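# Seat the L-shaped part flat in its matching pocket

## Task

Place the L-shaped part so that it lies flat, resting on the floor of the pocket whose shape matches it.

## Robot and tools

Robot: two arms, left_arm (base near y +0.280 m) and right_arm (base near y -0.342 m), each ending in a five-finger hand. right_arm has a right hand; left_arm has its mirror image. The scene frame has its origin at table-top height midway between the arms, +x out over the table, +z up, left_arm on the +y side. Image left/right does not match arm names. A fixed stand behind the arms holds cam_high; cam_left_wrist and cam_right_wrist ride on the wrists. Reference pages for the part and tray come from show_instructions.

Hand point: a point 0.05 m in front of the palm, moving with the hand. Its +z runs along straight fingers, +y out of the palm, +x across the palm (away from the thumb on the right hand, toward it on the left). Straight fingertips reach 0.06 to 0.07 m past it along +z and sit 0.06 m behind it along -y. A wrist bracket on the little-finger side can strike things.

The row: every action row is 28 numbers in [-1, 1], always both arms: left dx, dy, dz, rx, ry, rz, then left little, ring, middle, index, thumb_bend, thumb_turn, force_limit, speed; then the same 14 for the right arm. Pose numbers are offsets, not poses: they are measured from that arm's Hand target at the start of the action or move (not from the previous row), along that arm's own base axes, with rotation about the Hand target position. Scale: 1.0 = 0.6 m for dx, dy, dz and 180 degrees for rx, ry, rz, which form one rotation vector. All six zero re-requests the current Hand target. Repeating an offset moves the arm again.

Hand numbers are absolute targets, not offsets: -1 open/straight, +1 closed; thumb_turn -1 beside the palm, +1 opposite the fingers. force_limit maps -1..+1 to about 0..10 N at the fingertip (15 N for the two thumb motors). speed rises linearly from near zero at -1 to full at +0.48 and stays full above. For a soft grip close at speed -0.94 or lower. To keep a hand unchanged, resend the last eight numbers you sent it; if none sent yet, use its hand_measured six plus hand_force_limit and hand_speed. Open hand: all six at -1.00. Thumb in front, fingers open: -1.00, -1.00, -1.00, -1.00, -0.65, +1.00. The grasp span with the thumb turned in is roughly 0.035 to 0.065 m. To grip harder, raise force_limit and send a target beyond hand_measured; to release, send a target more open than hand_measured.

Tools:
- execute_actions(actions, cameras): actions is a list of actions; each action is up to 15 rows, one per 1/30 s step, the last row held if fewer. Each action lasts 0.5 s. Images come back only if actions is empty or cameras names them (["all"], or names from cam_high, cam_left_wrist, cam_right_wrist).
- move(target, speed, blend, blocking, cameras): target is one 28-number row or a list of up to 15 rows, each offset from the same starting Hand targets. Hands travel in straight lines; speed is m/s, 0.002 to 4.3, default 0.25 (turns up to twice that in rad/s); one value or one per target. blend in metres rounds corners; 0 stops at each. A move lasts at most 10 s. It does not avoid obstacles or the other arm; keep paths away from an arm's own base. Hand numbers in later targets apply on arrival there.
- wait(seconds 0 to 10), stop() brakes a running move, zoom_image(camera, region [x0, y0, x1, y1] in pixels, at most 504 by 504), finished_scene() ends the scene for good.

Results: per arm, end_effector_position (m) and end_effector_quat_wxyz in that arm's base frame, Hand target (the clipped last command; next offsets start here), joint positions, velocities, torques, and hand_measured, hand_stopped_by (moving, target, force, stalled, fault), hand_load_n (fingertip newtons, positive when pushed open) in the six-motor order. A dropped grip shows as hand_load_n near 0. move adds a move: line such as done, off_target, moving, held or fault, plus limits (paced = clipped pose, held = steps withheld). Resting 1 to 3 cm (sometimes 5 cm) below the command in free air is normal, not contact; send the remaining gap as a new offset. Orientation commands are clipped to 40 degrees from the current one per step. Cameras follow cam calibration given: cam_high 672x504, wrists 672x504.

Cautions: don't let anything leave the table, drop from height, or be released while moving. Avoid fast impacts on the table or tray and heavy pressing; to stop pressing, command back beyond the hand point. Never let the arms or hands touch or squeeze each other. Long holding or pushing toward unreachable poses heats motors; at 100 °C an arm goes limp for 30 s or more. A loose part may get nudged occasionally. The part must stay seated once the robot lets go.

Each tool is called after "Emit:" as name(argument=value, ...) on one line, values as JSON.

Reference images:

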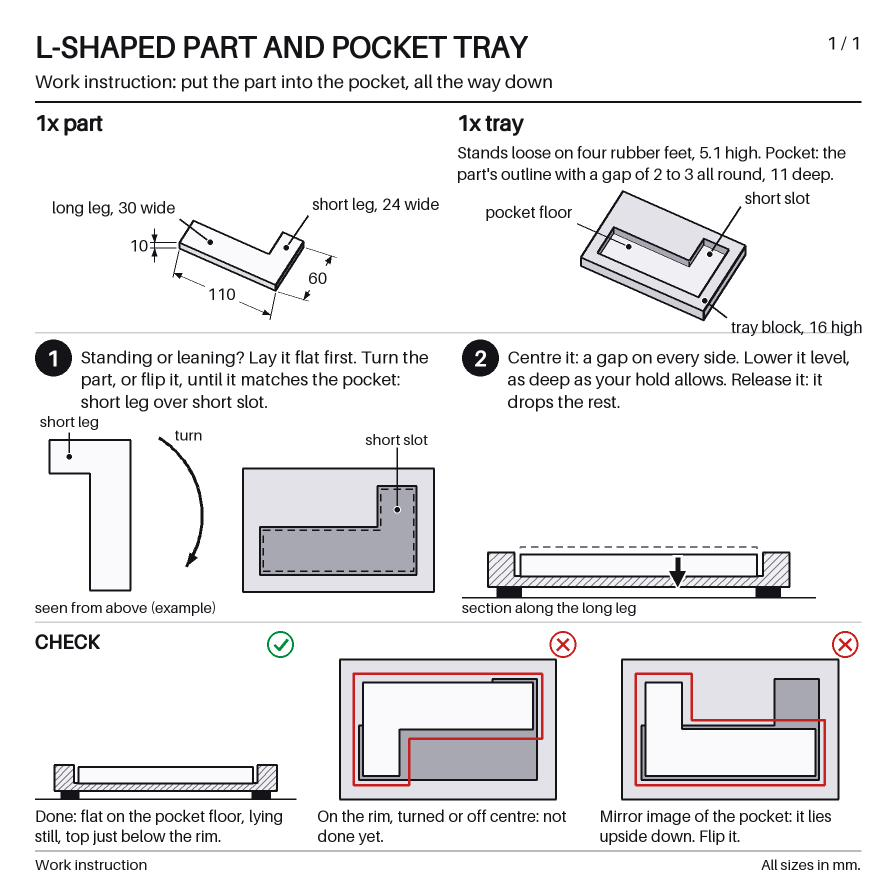

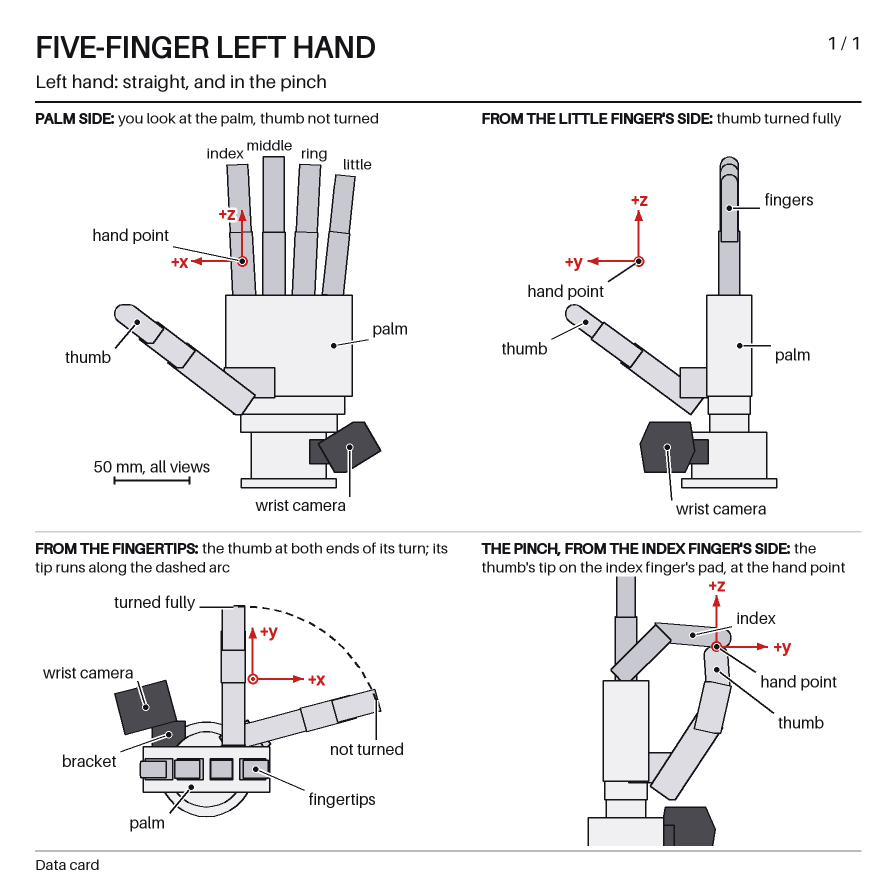

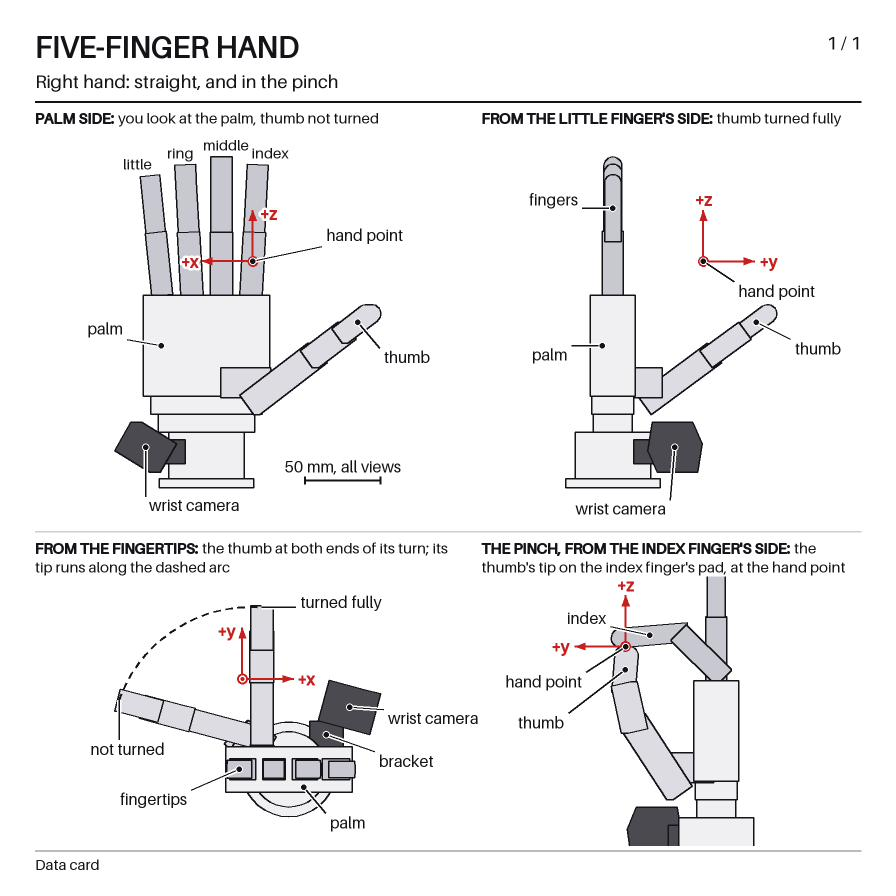

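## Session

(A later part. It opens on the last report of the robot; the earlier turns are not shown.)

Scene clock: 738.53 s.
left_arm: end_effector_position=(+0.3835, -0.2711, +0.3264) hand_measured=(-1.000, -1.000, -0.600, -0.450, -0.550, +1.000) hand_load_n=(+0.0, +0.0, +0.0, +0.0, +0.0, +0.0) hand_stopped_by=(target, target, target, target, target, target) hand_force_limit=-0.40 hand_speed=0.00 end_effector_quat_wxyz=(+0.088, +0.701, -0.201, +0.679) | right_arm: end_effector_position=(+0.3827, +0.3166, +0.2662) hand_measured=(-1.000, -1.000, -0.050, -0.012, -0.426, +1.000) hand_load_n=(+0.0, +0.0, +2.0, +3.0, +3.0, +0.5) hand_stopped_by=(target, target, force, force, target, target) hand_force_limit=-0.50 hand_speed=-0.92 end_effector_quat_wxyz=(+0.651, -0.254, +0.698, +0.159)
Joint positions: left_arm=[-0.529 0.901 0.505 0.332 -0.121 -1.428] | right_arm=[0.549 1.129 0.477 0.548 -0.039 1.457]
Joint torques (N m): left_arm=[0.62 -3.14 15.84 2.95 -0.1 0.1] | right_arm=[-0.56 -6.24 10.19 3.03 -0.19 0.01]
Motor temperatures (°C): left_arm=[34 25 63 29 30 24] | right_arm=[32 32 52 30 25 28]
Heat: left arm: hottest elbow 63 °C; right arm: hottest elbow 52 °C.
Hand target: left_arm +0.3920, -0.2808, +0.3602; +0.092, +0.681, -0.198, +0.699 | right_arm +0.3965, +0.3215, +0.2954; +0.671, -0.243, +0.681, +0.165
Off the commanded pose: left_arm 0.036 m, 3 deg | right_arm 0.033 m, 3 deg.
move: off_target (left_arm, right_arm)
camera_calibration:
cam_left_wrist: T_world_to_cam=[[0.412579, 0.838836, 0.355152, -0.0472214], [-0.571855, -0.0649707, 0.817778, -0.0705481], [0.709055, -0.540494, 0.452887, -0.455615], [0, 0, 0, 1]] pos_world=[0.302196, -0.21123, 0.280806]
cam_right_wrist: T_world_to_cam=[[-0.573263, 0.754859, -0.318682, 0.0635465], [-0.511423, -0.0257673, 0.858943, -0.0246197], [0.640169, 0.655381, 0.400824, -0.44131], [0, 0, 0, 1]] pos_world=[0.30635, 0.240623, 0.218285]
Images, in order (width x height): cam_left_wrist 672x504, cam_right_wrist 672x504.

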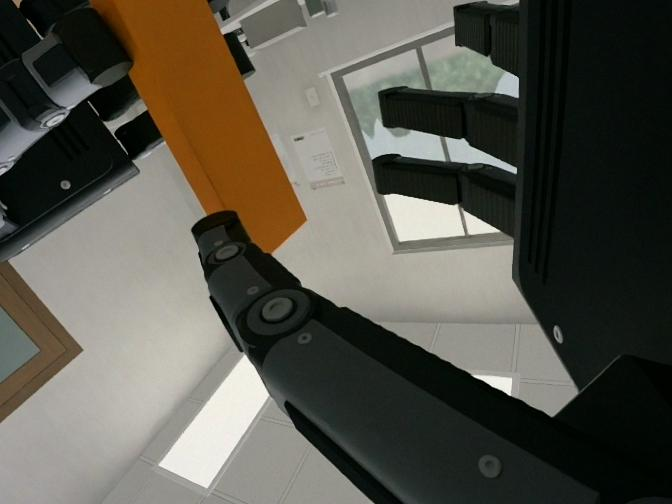

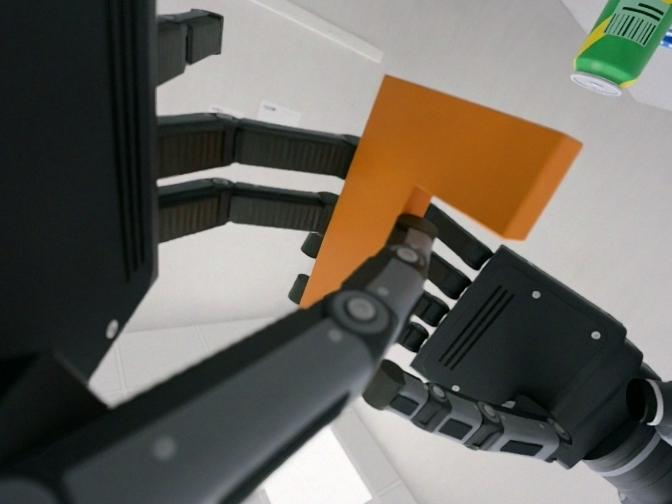

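Emit:
move(target=[-0.005,-0.0167,-0.0233,0,0,0,-1,-1,-0.6,-0.45,-0.65,1,-0.4,0,0,0,0,0,0,0,-1,-1,0.15,0.25,-0.425,1,-0.5,-0.92], speed=0.08, cameras=["all"])

Emit:
zoom_image(camera="cam_high", region=[330, 70, 450, 190])

Scene clock: 833.60 s.
left_arm: end_effector_position=(+0.3837, -0.2831, +0.3260) hand_measured=(-1.000, -1.000, -0.600, -0.450, -0.650, +1.000) hand_load_n=(+0.0, +0.0, +0.0, +0.0, +0.0, +0.0) hand_stopped_by=(target, target, target, target, target, target) hand_force_limit=-0.40 hand_speed=0.00 end_effector_quat_wxyz=(+0.089, +0.694, -0.199, +0.686) | right_arm: end_effector_position=(+0.3827, +0.3166, +0.2662) hand_measured=(-1.000, -1.000, -0.050, -0.012, -0.426, +1.000) hand_load_n=(+0.0, +0.0, +2.0, +2.5, +3.0, +0.5) hand_stopped_by=(target, target, force, force, target, target) hand_force_limit=-0.50 hand_speed=-0.92 end_effector_quat_wxyz=(+0.651, -0.254, +0.698, +0.159)
Joint positions: left_arm=[-0.566 0.936 0.505 0.387 -0.157 -1.428] | right_arm=[0.549 1.129 0.477 0.548 -0.039 1.457]
Joint torques (N m): left_arm=[0.67 -3.43 13.89 2.99 -0.11 0.1] | right_arm=[-0.67 -6.36 10.1 3 -0.19 0]
Motor temperatures (°C): left_arm=[34 25 66 29 30 24] | right_arm=[32 31 53 30 25 28]
Heat: left arm: hottest elbow 66 °C; right arm: hottest elbow 53 °C.
Hand target: left_arm +0.3890, -0.2909, +0.3461; +0.092, +0.681, -0.198, +0.699 | right_arm +0.3965, +0.3215, +0.2954; +0.671, -0.243, +0.681, +0.165
Off the commanded pose: left_arm 0.022 m, 2 deg | right_arm 0.033 m, 3 deg.
move: off_target (left_arm, right_arm)
camera_calibration:
cam_left_wrist: T_world_to_cam=[[0.406659, 0.841698, 0.355209, -0.0340276], [-0.587072, -0.057145, 0.807516, -0.05942], [0.699983, -0.536916, 0.470898, -0.463322], [0, 0, 0, 1]] pos_world=[0.303271, -0.22352, 0.278247]
cam_right_wrist: T_world_to_cam=[[-0.573263, 0.754859, -0.318682, 0.0635465], [-0.511423, -0.0257673, 0.858943, -0.0246197], [0.640169, 0.655381, 0.400824, -0.44131], [0, 0, 0, 1]] pos_world=[0.30635, 0.240623, 0.218285]

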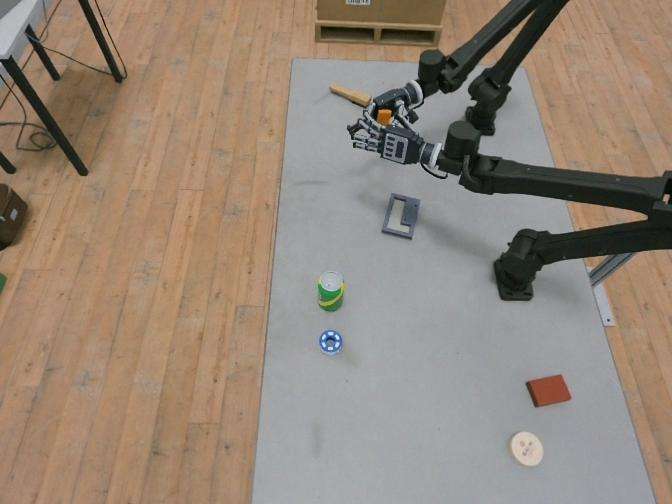

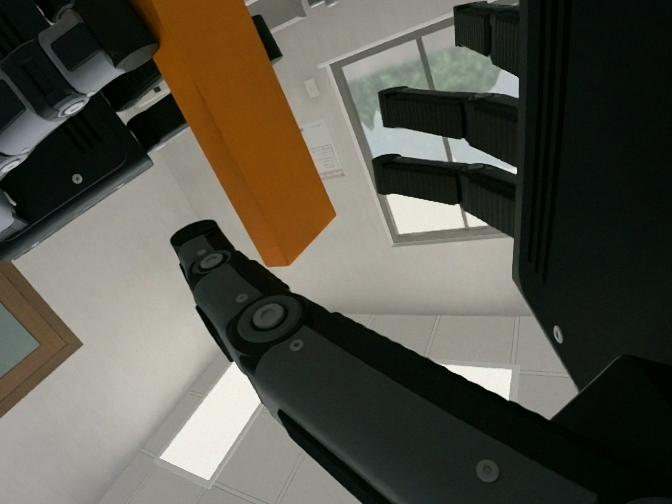

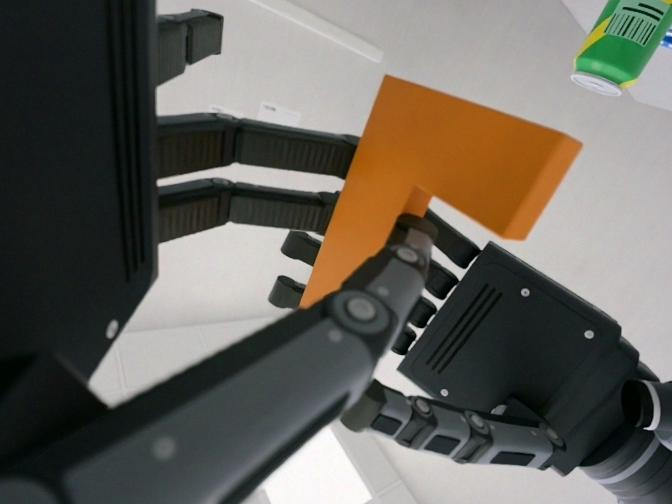

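Scaled by 4.200 from the camera's 672x504 image, which has a finer 960x720 frame.

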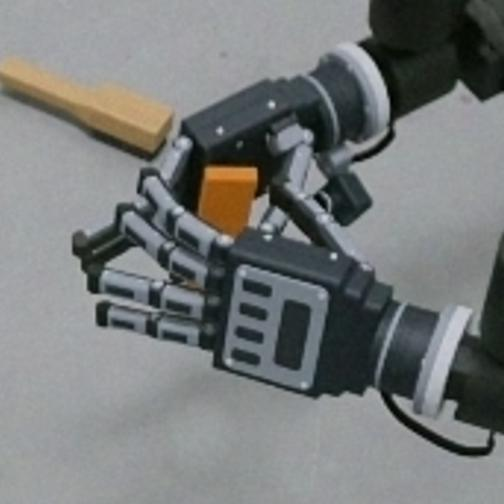

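Emit:
move(target=[0.002,-0.002,-0.0167,0,0,0,-1,-1,-0.6,-0.45,-0.65,1,-0.4,0,0,0,0,0,0,0,-1,-1,0.15,0.25,-0.425,1,-0.5,-0.92], speed=0.08, cameras=["cam_left_wrist","cam_right_wrist"])

Scene clock: 859.07 s.
left_arm: end_effector_position=(+0.3874, -0.2855, +0.3258) hand_measured=(-1.000, -1.000, -0.600, -0.450, -0.650, +1.000) hand_load_n=(+0.0, +0.0, +0.0, +0.0, +0.0, -0.5) hand_stopped_by=(target, target, target, target, target, target) hand_force_limit=-0.40 hand_speed=0.00 end_effector_quat_wxyz=(+0.091, +0.689, -0.196, +0.691) | right_arm: end_effector_position=(+0.3827, +0.3166, +0.2662) hand_measured=(-1.000, -1.000, -0.050, -0.012, -0.426, +1.000) hand_load_n=(+0.5, +0.0, +2.0, +2.5, +3.0, +0.5) hand_stopped_by=(target, target, force, force, target, target) hand_force_limit=-0.50 hand_speed=-0.92 end_effector_quat_wxyz=(+0.651, -0.254, +0.698, +0.159)
Joint positions: left_arm=[-0.567 0.961 0.505 0.427 -0.159 -1.428] | right_arm=[0.549 1.129 0.477 0.548 -0.039 1.457]
Joint torques (N m): left_arm=[0.62 -3.55 12.48 2.88 -0.11 0.1] | right_arm=[-0.73 -6.24 10.18 2.99 -0.2 0]
Motor temperatures (°C): left_arm=[34 25 64 29 30 24] | right_arm=[32 31 53 30 25 28]
Heat: left arm: hottest elbow 64 °C; right arm: hottest elbow 53 °C.
Hand target: left_arm +0.3903, -0.2921, +0.3361; +0.092, +0.681, -0.198, +0.699 | right_arm +0.3965, +0.3215, +0.2954; +0.671, -0.243, +0.681, +0.165
Off the commanded pose: left_arm 0.013 m, 1 deg | right_arm 0.033 m, 3 deg.
move: off_target (left_arm, right_arm)
camera_calibration:
cam_left_wrist: T_world_to_cam=[[0.401459, 0.844885, 0.353554, -0.0299678], [-0.597349, -0.0510804, 0.800353, -0.0492071], [0.694266, -0.532504, 0.484184, -0.468004], [0, 0, 0, 1]] pos_world=[0.307556, -0.226408, 0.276578]
cam_right_wrist: T_world_to_cam=[[-0.573263, 0.754859, -0.318682, 0.0635465], [-0.511423, -0.0257673, 0.858943, -0.0246197], [0.640169, 0.655381, 0.400824, -0.44131], [0, 0, 0, 1]] pos_world=[0.30635, 0.240623, 0.218285]
Images, in order (width x height): cam_left_wrist 672x504, cam_right_wrist 672x504.

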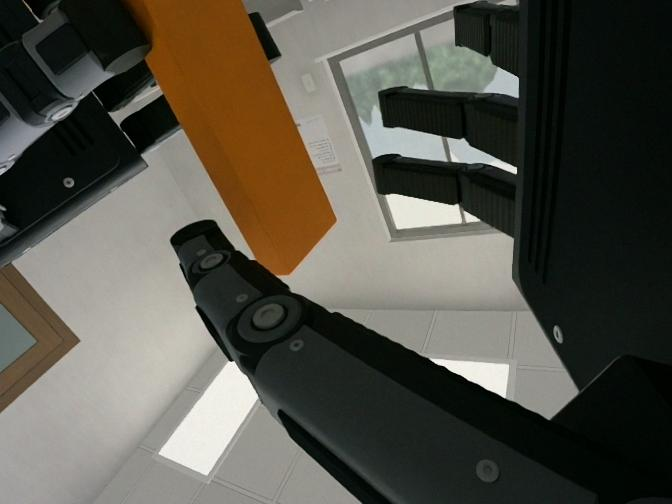

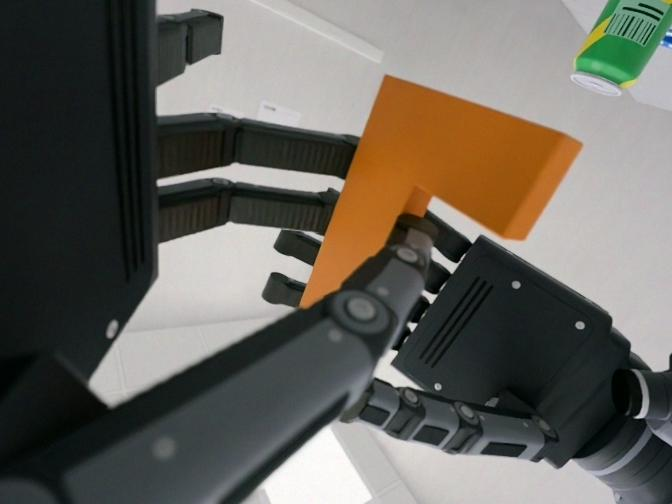

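Emit:
move(target=[0,0,-0.0333,0,0,0,-1,-1,-0.6,-0.45,-0.65,1,-0.4,0,0,0,0,0,0,0,-1,-1,0.15,0.25,-0.425,1,-0.5,-0.92], speed=0.05, cameras=["cam_left_wrist","cam_right_wrist"])

Scene clock: 865.40 s.
left_arm: end_effector_position=(+0.3924, -0.2887, +0.3292) hand_measured=(-1.000, -1.000, -0.600, -0.450, -0.650, +1.000) hand_load_n=(+0.0, +0.0, +0.0, +0.0, +0.0, +0.0) hand_stopped_by=(target, target, target, target, target, target) hand_force_limit=-0.40 hand_speed=0.00 end_effector_quat_wxyz=(+0.094, +0.677, -0.191, +0.704) | right_arm: end_effector_position=(+0.3827, +0.3166, +0.2662) hand_measured=(-1.000, -1.000, -0.050, -0.012, -0.426, +1.000) hand_load_n=(+0.0, +0.0, +2.0, +2.5, +3.0, +0.5) hand_stopped_by=(target, target, force, force, target, target) hand_force_limit=-0.50 hand_speed=-0.92 end_effector_quat_wxyz=(+0.651, -0.254, +0.698, +0.159)
Joint positions: left_arm=[-0.567 0.998 0.505 0.503 -0.159 -1.428] | right_arm=[0.549 1.129 0.477 0.548 -0.039 1.457]
Joint torques (N m): left_arm=[0.67 -3.78 9.07 2.95 -0.09 0.1] | right_arm=[-0.73 -6.12 10.14 2.99 -0.19 -0.01]
Motor temperatures (°C): left_arm=[34 25 63 29 30 24] | right_arm=[32 31 53 30 25 28]
Heat: left arm: hottest elbow 63 °C; right arm: hottest elbow 53 °C.
Hand target: left_arm +0.3903, -0.2921, +0.3162; +0.092, +0.681, -0.198, +0.699 | right_arm +0.3965, +0.3215, +0.2954; +0.671, -0.243, +0.681, +0.165
Off the commanded pose: left_arm 0.014 m, 1 deg | right_arm 0.033 m, 3 deg.
move: off_target (left_arm, right_arm)
camera_calibration:
cam_left_wrist: T_world_to_cam=[[0.390312, 0.852002, 0.348925, -0.0224925], [-0.622531, -0.0349909, 0.781812, -0.0284435], [0.678315, -0.522367, 0.516741, -0.476389], [0, 0, 0, 1]] pos_world=[0.314214, -0.230682, 0.276255]
cam_right_wrist: T_world_to_cam=[[-0.573263, 0.754859, -0.318682, 0.0635465], [-0.511423, -0.0257673, 0.858943, -0.0246197], [0.640169, 0.655381, 0.400824, -0.44131], [0, 0, 0, 1]] pos_world=[0.30635, 0.240623, 0.218285]
Images, in order (width x height): cam_left_wrist 672x504, cam_right_wrist 672x504.

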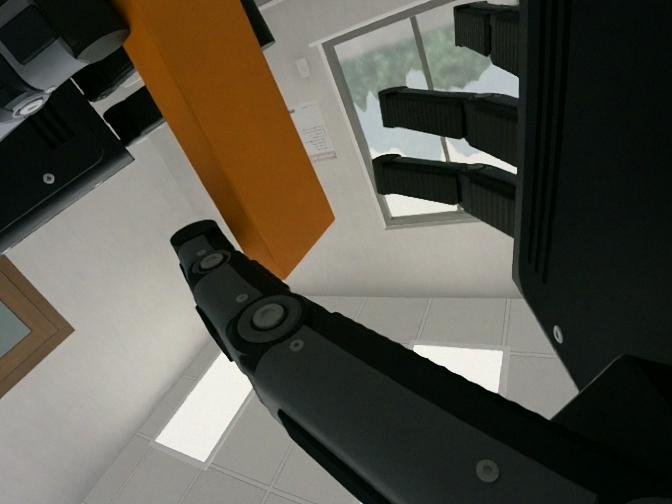

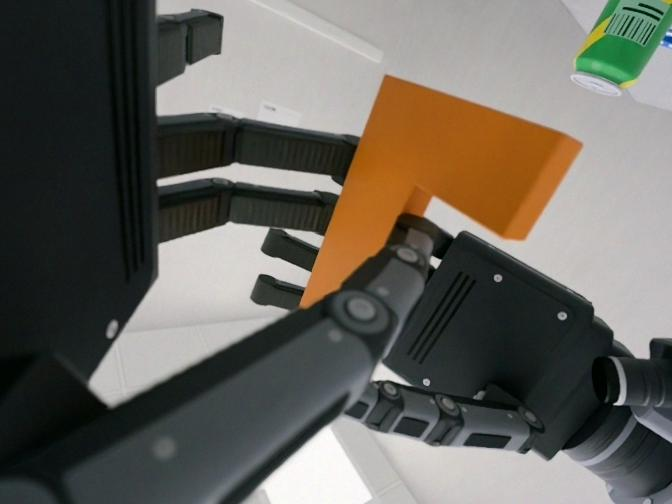

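Emit:
move(target=[-0.012,0,0,0,0,0,-1,-1,-0.6,-0.45,-0.65,1,-0.4,0,0,0,0.02,0,0,0,-1,-1,0.15,0.25,-0.425,1,-0.5,-0.92], speed=0.05, cameras=["cam_left_wrist","cam_right_wrist"])

Scene clock: 876.73 s.
left_arm: end_effector_position=(+0.3881, -0.2905, +0.3192) hand_measured=(-1.000, -1.000, -0.600, -0.450, -0.650, +1.000) hand_load_n=(+0.0, +0.0, +0.0, +0.0, +0.0, +0.0) hand_stopped_by=(target, target, target, target, target, target) hand_force_limit=-0.40 hand_speed=0.00 end_effector_quat_wxyz=(+0.093, +0.683, -0.193, +0.699) | right_arm: end_effector_position=(+0.3855, +0.3184, +0.2766) hand_measured=(-1.000, -1.000, -0.050, -0.012, -0.426, +1.000) hand_load_n=(+0.0, +0.0, +2.0, +2.5, +3.0, +0.5) hand_stopped_by=(target, target, force, force, target, target) hand_force_limit=-0.50 hand_speed=-0.92 end_effector_quat_wxyz=(+0.654, -0.253, +0.695, +0.159)
Joint positions: left_arm=[-0.58 0.998 0.489 0.503 -0.173 -1.428] | right_arm=[0.549 1.12 0.497 0.529 -0.039 1.457]
Joint torques (N m): left_arm=[0.67 -5.19 9.35 2.55 -0.1 0.1] | right_arm=[-0.5 -7.82 10.26 1.84 -0.18 0]
Motor temperatures (°C): left_arm=[34 25 61 29 30 24] | right_arm=[32 31 53 30 25 28]
Heat: left arm: hottest elbow 61 °C; right arm: hottest elbow 53 °C.
Hand target: left_arm +0.3831, -0.2920, +0.3159; +0.092, +0.681, -0.198, +0.699 | right_arm +0.3965, +0.3215, +0.3074; +0.671, -0.243, +0.681, +0.165
Off the commanded pose: left_arm 0.006 m, 1 deg | right_arm 0.033 m, 3 deg.
move: off_target (right_arm)
camera_calibration:
cam_left_wrist: T_world_to_cam=[[0.395109, 0.848892, 0.351101, -0.0192361], [-0.611705, -0.0420179, 0.789969, -0.0322209], [0.685351, -0.526894, 0.50267, -0.468727], [0, 0, 0, 1]] pos_world=[0.309133, -0.231994, 0.267822]
cam_right_wrist: T_world_to_cam=[[-0.570911, 0.756245, -0.319615, 0.0659808], [-0.518388, -0.0301574, 0.854614, -0.0267057], [0.636659, 0.653593, 0.409246, -0.44879], [0, 0, 0, 1]] pos_world=[0.309552, 0.242623, 0.227577]
Images, in order (width x height): cam_left_wrist 672x504, cam_right_wrist 672x504.

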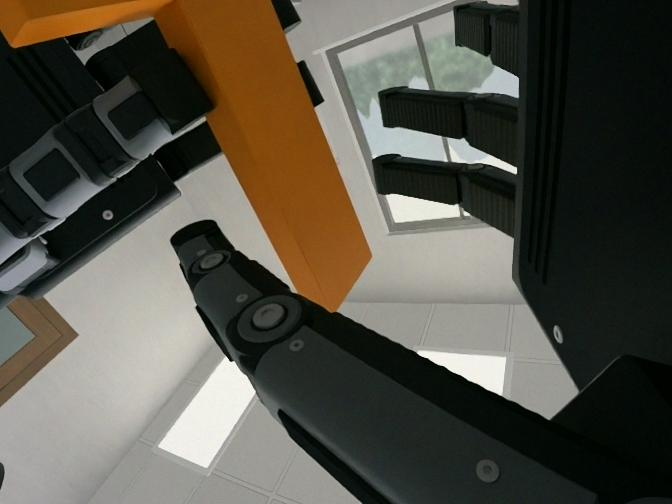

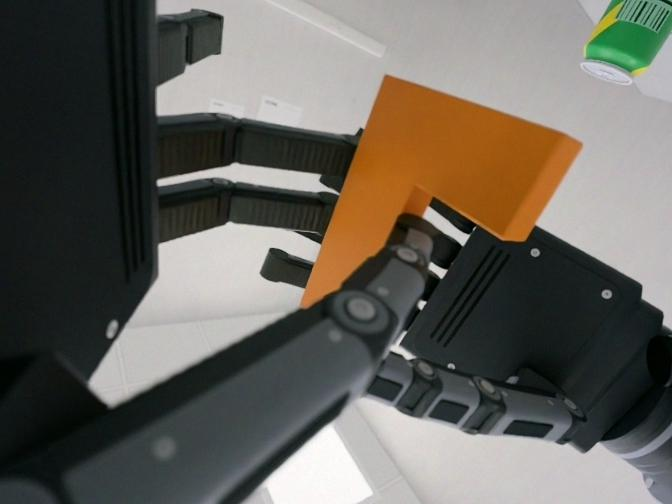

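Emit:
move(target=[0,0.015,0.012,0,0,0,-1,-1,-0.6,-0.45,-0.65,1,-0.4,0,0,0,0,0,0,0,-1,-1,0.15,0.25,-0.425,1,-0.5,-0.92], speed=0.05, cameras=["cam_left_wrist","cam_right_wrist"])

Emit:
zoom_image(camera="cam_right_wrist", region=[220, 80, 480, 330])

Scene clock: 896.80 s.
left_arm: end_effector_position=(+0.3843, -0.2879, +0.3242) hand_measured=(-1.000, -1.000, -0.600, -0.450, -0.650, +1.000) hand_load_n=(+0.0, +0.0, +0.0, +0.0, +0.0, -0.5) hand_stopped_by=(target, target, target, target, target, target) hand_force_limit=-0.40 hand_speed=0.00 end_effector_quat_wxyz=(+0.098, +0.681, -0.197, +0.699) | right_arm: end_effector_position=(+0.3855, +0.3184, +0.2765) hand_measured=(-1.000, -1.000, -0.050, -0.012, -0.426, +1.000) hand_load_n=(+0.0, +0.0, +2.0, +2.5, +3.0, +0.5) hand_stopped_by=(target, target, force, force, target, target) hand_force_limit=-0.50 hand_speed=-0.92 end_effector_quat_wxyz=(+0.654, -0.253, +0.695, +0.159)
Joint positions: left_arm=[-0.571 0.974 0.489 0.481 -0.15 -1.428] | right_arm=[0.549 1.12 0.497 0.529 -0.039 1.457]
Joint torques (N m): left_arm=[1.9 -5.54 9.77 1.84 0.04 0.1] | right_arm=[-0.79 -7.71 10.3 1.98 -0.17 0.01]
Motor temperatures (°C): left_arm=[34 25 56 29 30 24] | right_arm=[32 31 55 30 25 28]
Heat: left arm: hottest elbow 56 °C; right arm: hottest elbow 55 °C.
Hand target: left_arm +0.3831, -0.2830, +0.3231; +0.092, +0.681, -0.198, +0.699 | right_arm +0.3965, +0.3215, +0.3073; +0.671, -0.243, +0.681, +0.165
Off the commanded pose: left_arm 0.005 m, 1 deg | right_arm 0.033 m, 3 deg.
move: off_target (right_arm)
camera_calibration:
cam_left_wrist: T_world_to_cam=[[0.405431, 0.844167, 0.350726, -0.0269888], [-0.613675, -0.033019, 0.788868, -0.0346345], [0.677516, -0.535063, 0.504657, -0.467325], [0, 0, 0, 1]] pos_world=[0.306308, -0.228409, 0.272627]
cam_right_wrist: T_world_to_cam=[[-0.571068, 0.756163, -0.31953, 0.0660302], [-0.518101, -0.0300719, 0.854791, -0.026856], [0.636752, 0.653692, 0.408941, -0.448774], [0, 0, 0, 1]] pos_world=[0.309552, 0.242623, 0.227577]
Images, in order (width x height): cam_left_wrist 672x504, cam_right_wrist 672x504.

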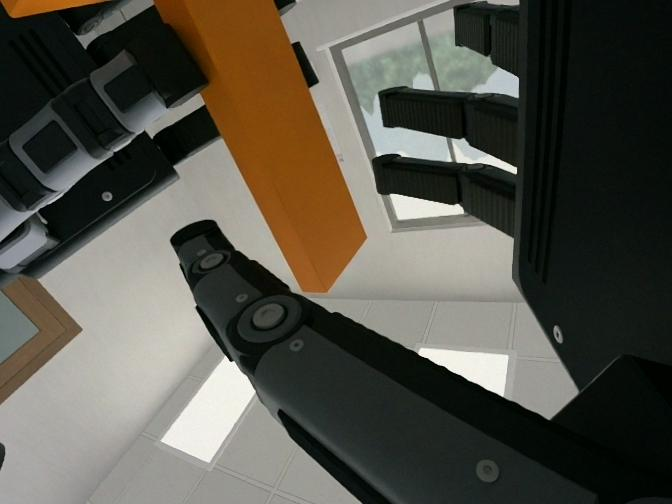

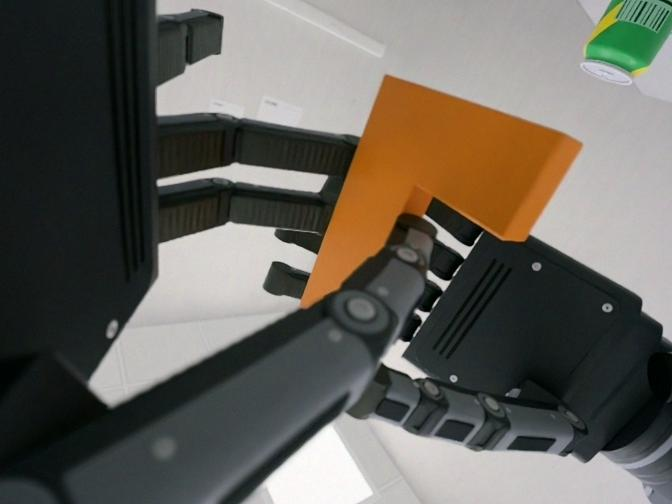

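Scaled by 1.938 from the camera's 672x504 image, which has a finer 960x720 frame.

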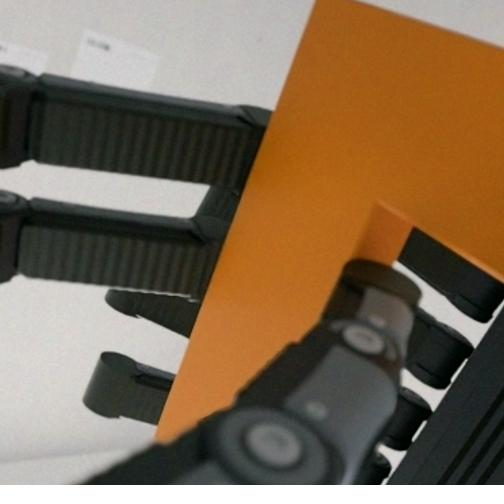

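Emit:
execute_actions(actions=[])

Scene clock: 924.03 s.
left_arm: end_effector_position=(+0.3843, -0.2879, +0.3241) hand_measured=(-1.000, -1.000, -0.600, -0.450, -0.650, +1.000) hand_load_n=(+0.0, +0.0, -0.5, +0.0, +0.0, -0.5) hand_stopped_by=(target, target, target, target, target, target) hand_force_limit=-0.40 hand_speed=0.00 end_effector_quat_wxyz=(+0.098, +0.681, -0.197, +0.699) | right_arm: end_effector_position=(+0.3855, +0.3184, +0.2765) hand_measured=(-1.000, -1.000, -0.050, -0.012, -0.426, +1.000) hand_load_n=(+0.0, +0.0, +2.0, +2.5, +3.0, +0.5) hand_stopped_by=(target, target, force, force, target, target) hand_force_limit=-0.50 hand_speed=-0.92 end_effector_quat_wxyz=(+0.654, -0.253, +0.695, +0.159)
Joint positions: left_arm=[-0.571 0.974 0.489 0.481 -0.15 -1.428] | right_arm=[0.549 1.12 0.497 0.529 -0.039 1.457]
Joint velocities: within noise
Joint torques (N m): left_arm=[1.85 -5.6 9.76 1.89 0.04 0.1] | right_arm=[-0.67 -7.65 10.24 1.96 -0.19 -0.02]
Motor temperatures (°C): left_arm=[34 25 53 29 30 24] | right_arm=[32 31 57 30 25 28]
Heat: left arm: hottest elbow 53 °C; right arm: hottest elbow 57 °C.
Hand target: left_arm +0.3831, -0.2830, +0.3231; +0.092, +0.681, -0.198, +0.699 | right_arm +0.3965, +0.3215, +0.3073; +0.671, -0.243, +0.681, +0.165
Off the commanded pose: left_arm 0.005 m, 1 deg | right_arm 0.033 m, 3 deg.
camera_calibration:
cam_left_wrist: T_world_to_cam=[[0.405546, 0.844088, 0.350783, -0.0270168], [-0.613466, -0.0331573, 0.789024, -0.0348335], [0.677637, -0.535179, 0.504373, -0.467243], [0, 0, 0, 1]] pos_world=[0.306209, -0.228409, 0.272626]
cam_right_wrist: T_world_to_cam=[[-0.571068, 0.756163, -0.31953, 0.0660302], [-0.518101, -0.0300719, 0.854791, -0.026856], [0.636752, 0.653692, 0.408941, -0.448774], [0, 0, 0, 1]] pos_world=[0.309552, 0.242623, 0.227577]

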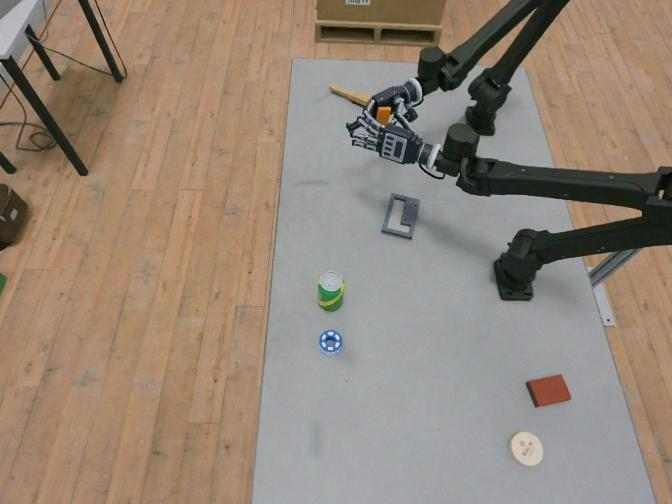

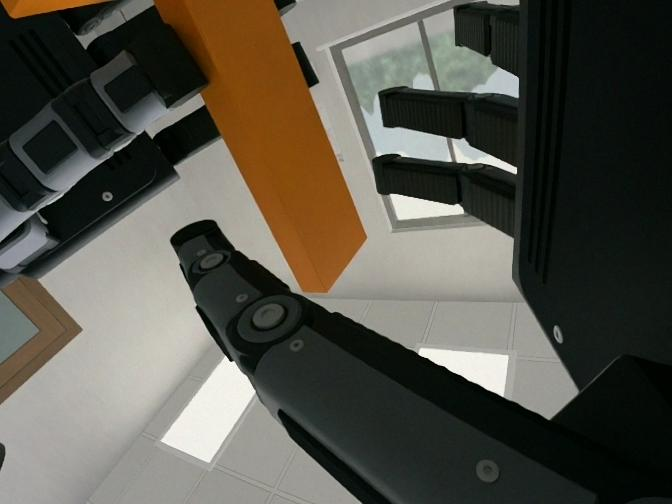

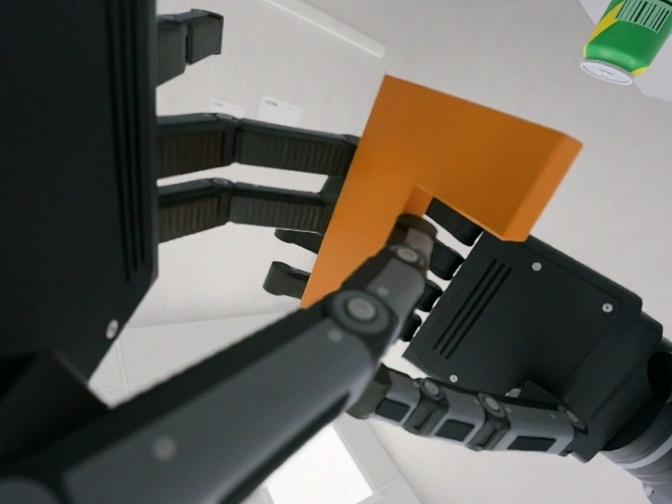

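Emit:
move(target=[0,0.02,0,0,0,0,-1,-1,-0.6,-0.45,-0.65,1,-0.4,0,0,0,0,0,0,0,-1,-1,0.15,0.25,-0.425,1,-0.5,-0.92], speed=0.05, cameras=["cam_left_wrist"])

Scene clock: 933.97 s.
left_arm: end_effector_position=(+0.3851, -0.2763, +0.3262) hand_measured=(-1.000, -1.000, -0.600, -0.450, -0.650, +1.000) hand_load_n=(+0.0, +0.0, +0.5, +0.0, +0.0, -0.5) hand_stopped_by=(target, target, target, target, target, target) hand_force_limit=-0.40 hand_speed=0.00 end_effector_quat_wxyz=(+0.098, +0.680, -0.197, +0.700) | right_arm: end_effector_position=(+0.3855, +0.3184, +0.2765) hand_measured=(-1.000, -1.000, -0.050, -0.012, -0.426, +1.000) hand_load_n=(+0.0, +0.0, +2.0, +2.5, +3.0, +0.5) hand_stopped_by=(target, target, force, force, target, target) hand_force_limit=-0.50 hand_speed=-0.92 end_effector_quat_wxyz=(+0.654, -0.253, +0.695, +0.159)
Joint positions: left_arm=[-0.533 0.952 0.48 0.47 -0.111 -1.428] | right_arm=[0.549 1.12 0.497 0.529 -0.039 1.457]
Joint torques (N m): left_arm=[1.9 -5.42 9.52 1.84 0.05 0.11] | right_arm=[-0.56 -7.82 10.29 1.99 -0.16 0]
Motor temperatures (°C): left_arm=[34 26 53 29 30 24] | right_arm=[32 31 57 30 25 28]
Heat: left arm: hottest elbow 53 °C; right arm: hottest elbow 57 °C.
Hand target: left_arm +0.3830, -0.2711, +0.3232; +0.092, +0.681, -0.199, +0.699 | right_arm +0.3965, +0.3215, +0.3073; +0.671, -0.243, +0.681, +0.165
Off the commanded pose: left_arm 0.006 m, 1 deg | right_arm 0.033 m, 3 deg.
move: off_target (right_arm)
camera_calibration:
cam_left_wrist: T_world_to_cam=[[0.404978, 0.844543, 0.350342, -0.0373337], [-0.615417, -0.0315998, 0.787568, -0.0338503], [0.676205, -0.534555, 0.506949, -0.462755], [0, 0, 0, 1]] pos_world=[0.307205, -0.216908, 0.274332]
Images, in order (width x height): cam_left_wrist 672x504.

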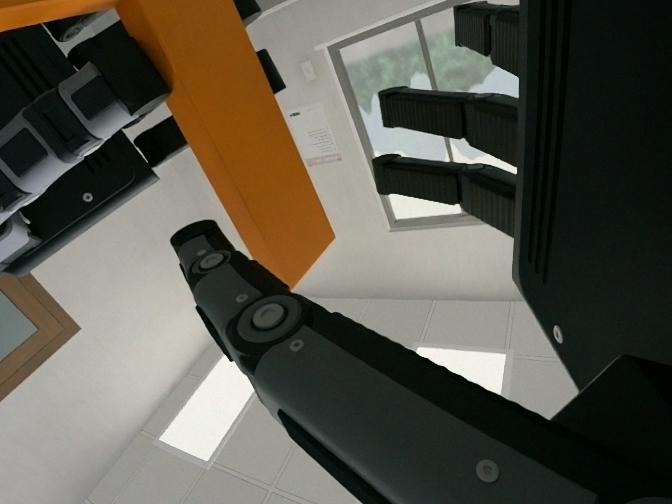

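Emit:
move(target=[0,0,0,0,0,0,-1,-1,-0.6,-0.45,-0.43,1,-0.85,-0.92,0,0,0,0,0,0,-1,-1,0.15,0.25,-0.425,1,-0.5,-0.92], speed=0.05, cameras=["cam_left_wrist","cam_right_wrist"])

Scene clock: 945.13 s.
left_arm: end_effector_position=(+0.3850, -0.2763, +0.3262) hand_measured=(-1.000, -1.000, -0.600, -0.450, -0.430, +1.000) hand_load_n=(+0.0, +0.0, +0.0, +0.0, +0.0, +0.0) hand_stopped_by=(target, target, target, target, target, target) hand_force_limit=-0.85 hand_speed=-0.92 end_effector_quat_wxyz=(+0.098, +0.680, -0.197, +0.700) | right_arm: end_effector_position=(+0.3855, +0.3184, +0.2765) hand_measured=(-1.000, -1.000, -0.050, -0.012, -0.426, +1.000) hand_load_n=(+0.0, +0.0, +2.0, +2.5, +3.0, +0.5) hand_stopped_by=(target, target, force, force, target, target) hand_force_limit=-0.50 hand_speed=-0.92 end_effector_quat_wxyz=(+0.654, -0.253, +0.695, +0.159)
Joint positions: left_arm=[-0.533 0.952 0.48 0.469 -0.111 -1.428] | right_arm=[0.549 1.12 0.497 0.529 -0.039 1.457]
Joint torques (N m): left_arm=[1.9 -5.48 9.54 1.91 0.04 0.11] | right_arm=[-0.79 -7.71 10.28 1.92 -0.17 -0.01]
Motor temperatures (°C): left_arm=[34 26 53 29 30 24] | right_arm=[31 31 57 30 25 28]
Heat: left arm: hottest elbow 53 °C; right arm: hottest elbow 57 °C.
Hand target: left_arm +0.3830, -0.2710, +0.3233; +0.092, +0.681, -0.198, +0.699 | right_arm +0.3965, +0.3215, +0.3073; +0.671, -0.243, +0.681, +0.165
Off the commanded pose: left_arm 0.006 m, 1 deg | right_arm 0.033 m, 3 deg.
move: off_target (right_arm)
camera_calibration:
cam_left_wrist: T_world_to_cam=[[0.404978, 0.844543, 0.350342, -0.0374127], [-0.615417, -0.0315998, 0.787568, -0.0339875], [0.676205, -0.534555, 0.506949, -0.462685], [0, 0, 0, 1]] pos_world=[0.307105, -0.216808, 0.274432]
cam_right_wrist: T_world_to_cam=[[-0.571068, 0.756163, -0.31953, 0.0660302], [-0.518101, -0.0300719, 0.854791, -0.026856], [0.636752, 0.653692, 0.408941, -0.448774], [0, 0, 0, 1]] pos_world=[0.309552, 0.242623, 0.227577]
Images, in order (width x height): cam_left_wrist 672x504, cam_right_wrist 672x504.

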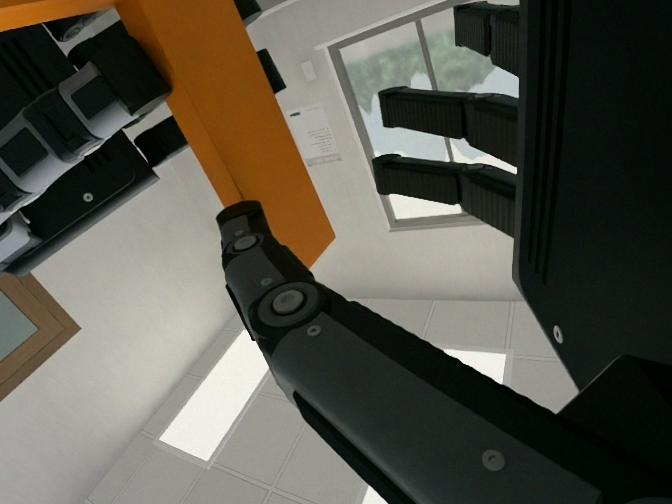

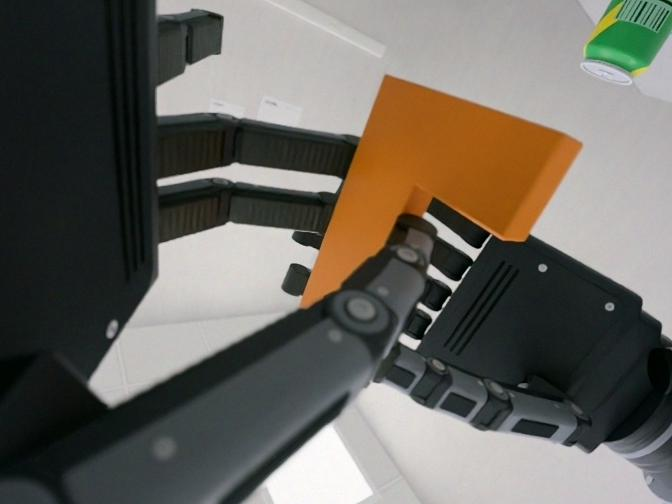

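Emit:
move(target=[0,0,0,0,0,0,-1,-1,-0.6,-0.45,-0.3,1,-0.85,-0.93,0,0,0,0,0,0,-1,-1,0.15,0.25,-0.425,1,-0.5,-0.92], speed=0.05, cameras=["cam_left_wrist","cam_right_wrist"])

Scene clock: 970.53 s.
left_arm: end_effector_position=(+0.3850, -0.2763, +0.3262) hand_measured=(-1.000, -1.000, -0.600, -0.450, -0.300, +1.000) hand_load_n=(+0.0, +0.0, +0.0, -0.5, +0.0, +0.0) hand_stopped_by=(target, target, target, target, target, target) hand_force_limit=-0.85 hand_speed=-0.93 end_effector_quat_wxyz=(+0.098, +0.680, -0.197, +0.700) | right_arm: end_effector_position=(+0.3855, +0.3184, +0.2765) hand_measured=(-1.000, -1.000, -0.050, -0.012, -0.426, +1.000) hand_load_n=(+0.0, +0.0, +2.0, +2.5, +3.0, +0.5) hand_stopped_by=(target, target, force, force, target, target) hand_force_limit=-0.50 hand_speed=-0.92 end_effector_quat_wxyz=(+0.654, -0.253, +0.695, +0.159)
Joint positions: left_arm=[-0.533 0.952 0.48 0.469 -0.111 -1.428] | right_arm=[0.549 1.12 0.497 0.529 -0.039 1.457]
Joint torques (N m): left_arm=[1.9 -5.42 9.54 1.89 0.03 0.1] | right_arm=[-0.62 -7.71 10.25 2 -0.18 0.02]
Motor temperatures (°C): left_arm=[34 26 52 29 30 24] | right_arm=[31 31 57 30 25 28]
Heat: left arm: hottest elbow 52 °C; right arm: hottest elbow 57 °C.
Hand target: left_arm +0.3830, -0.2710, +0.3233; +0.092, +0.681, -0.198, +0.699 | right_arm +0.3965, +0.3215, +0.3073; +0.671, -0.243, +0.681, +0.165
Off the commanded pose: left_arm 0.006 m, 1 deg | right_arm 0.033 m, 3 deg.
move: off_target (right_arm)
camera_calibration:
cam_left_wrist: T_world_to_cam=[[0.404978, 0.844543, 0.350342, -0.0374127], [-0.615417, -0.0315998, 0.787568, -0.0339875], [0.676205, -0.534555, 0.506949, -0.462685], [0, 0, 0, 1]] pos_world=[0.307105, -0.216808, 0.274432]
cam_right_wrist: T_world_to_cam=[[-0.571068, 0.756163, -0.31953, 0.0660302], [-0.518101, -0.0300719, 0.854791, -0.026856], [0.636752, 0.653692, 0.408941, -0.448774], [0, 0, 0, 1]] pos_world=[0.309552, 0.242623, 0.227577]
Images, in order (width x height): cam_left_wrist 672x504, cam_right_wrist 672x504.

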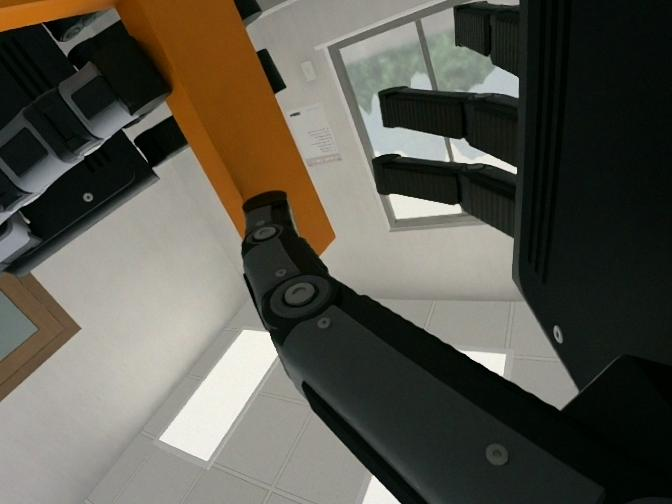

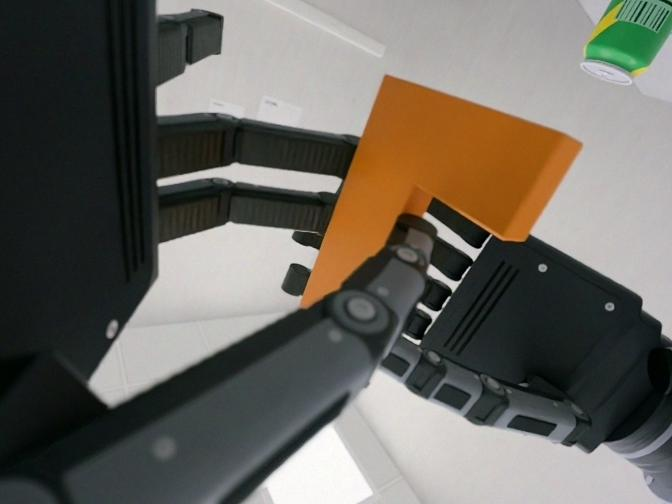

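Emit:
zoom_image(camera="cam_left_wrist", region=[90, 80, 400, 320])

Emit:
zoom_image(camera="cam_right_wrist", region=[230, 60, 600, 460])

Scaled by 1.626 from the camera's 672x504 image, which has a finer 960x720 frame.

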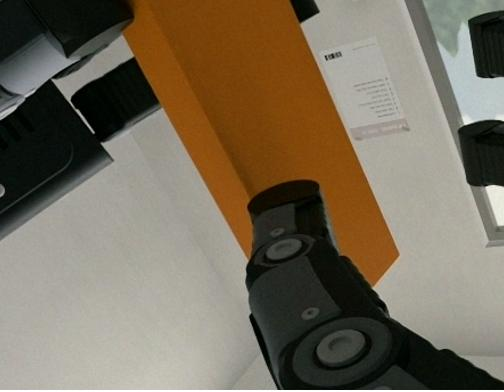

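Scaled by 1.260 from the camera's 672x504 image, which has a finer 960x720 frame.

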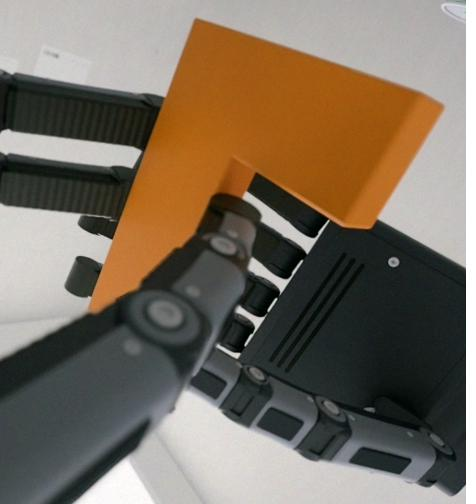

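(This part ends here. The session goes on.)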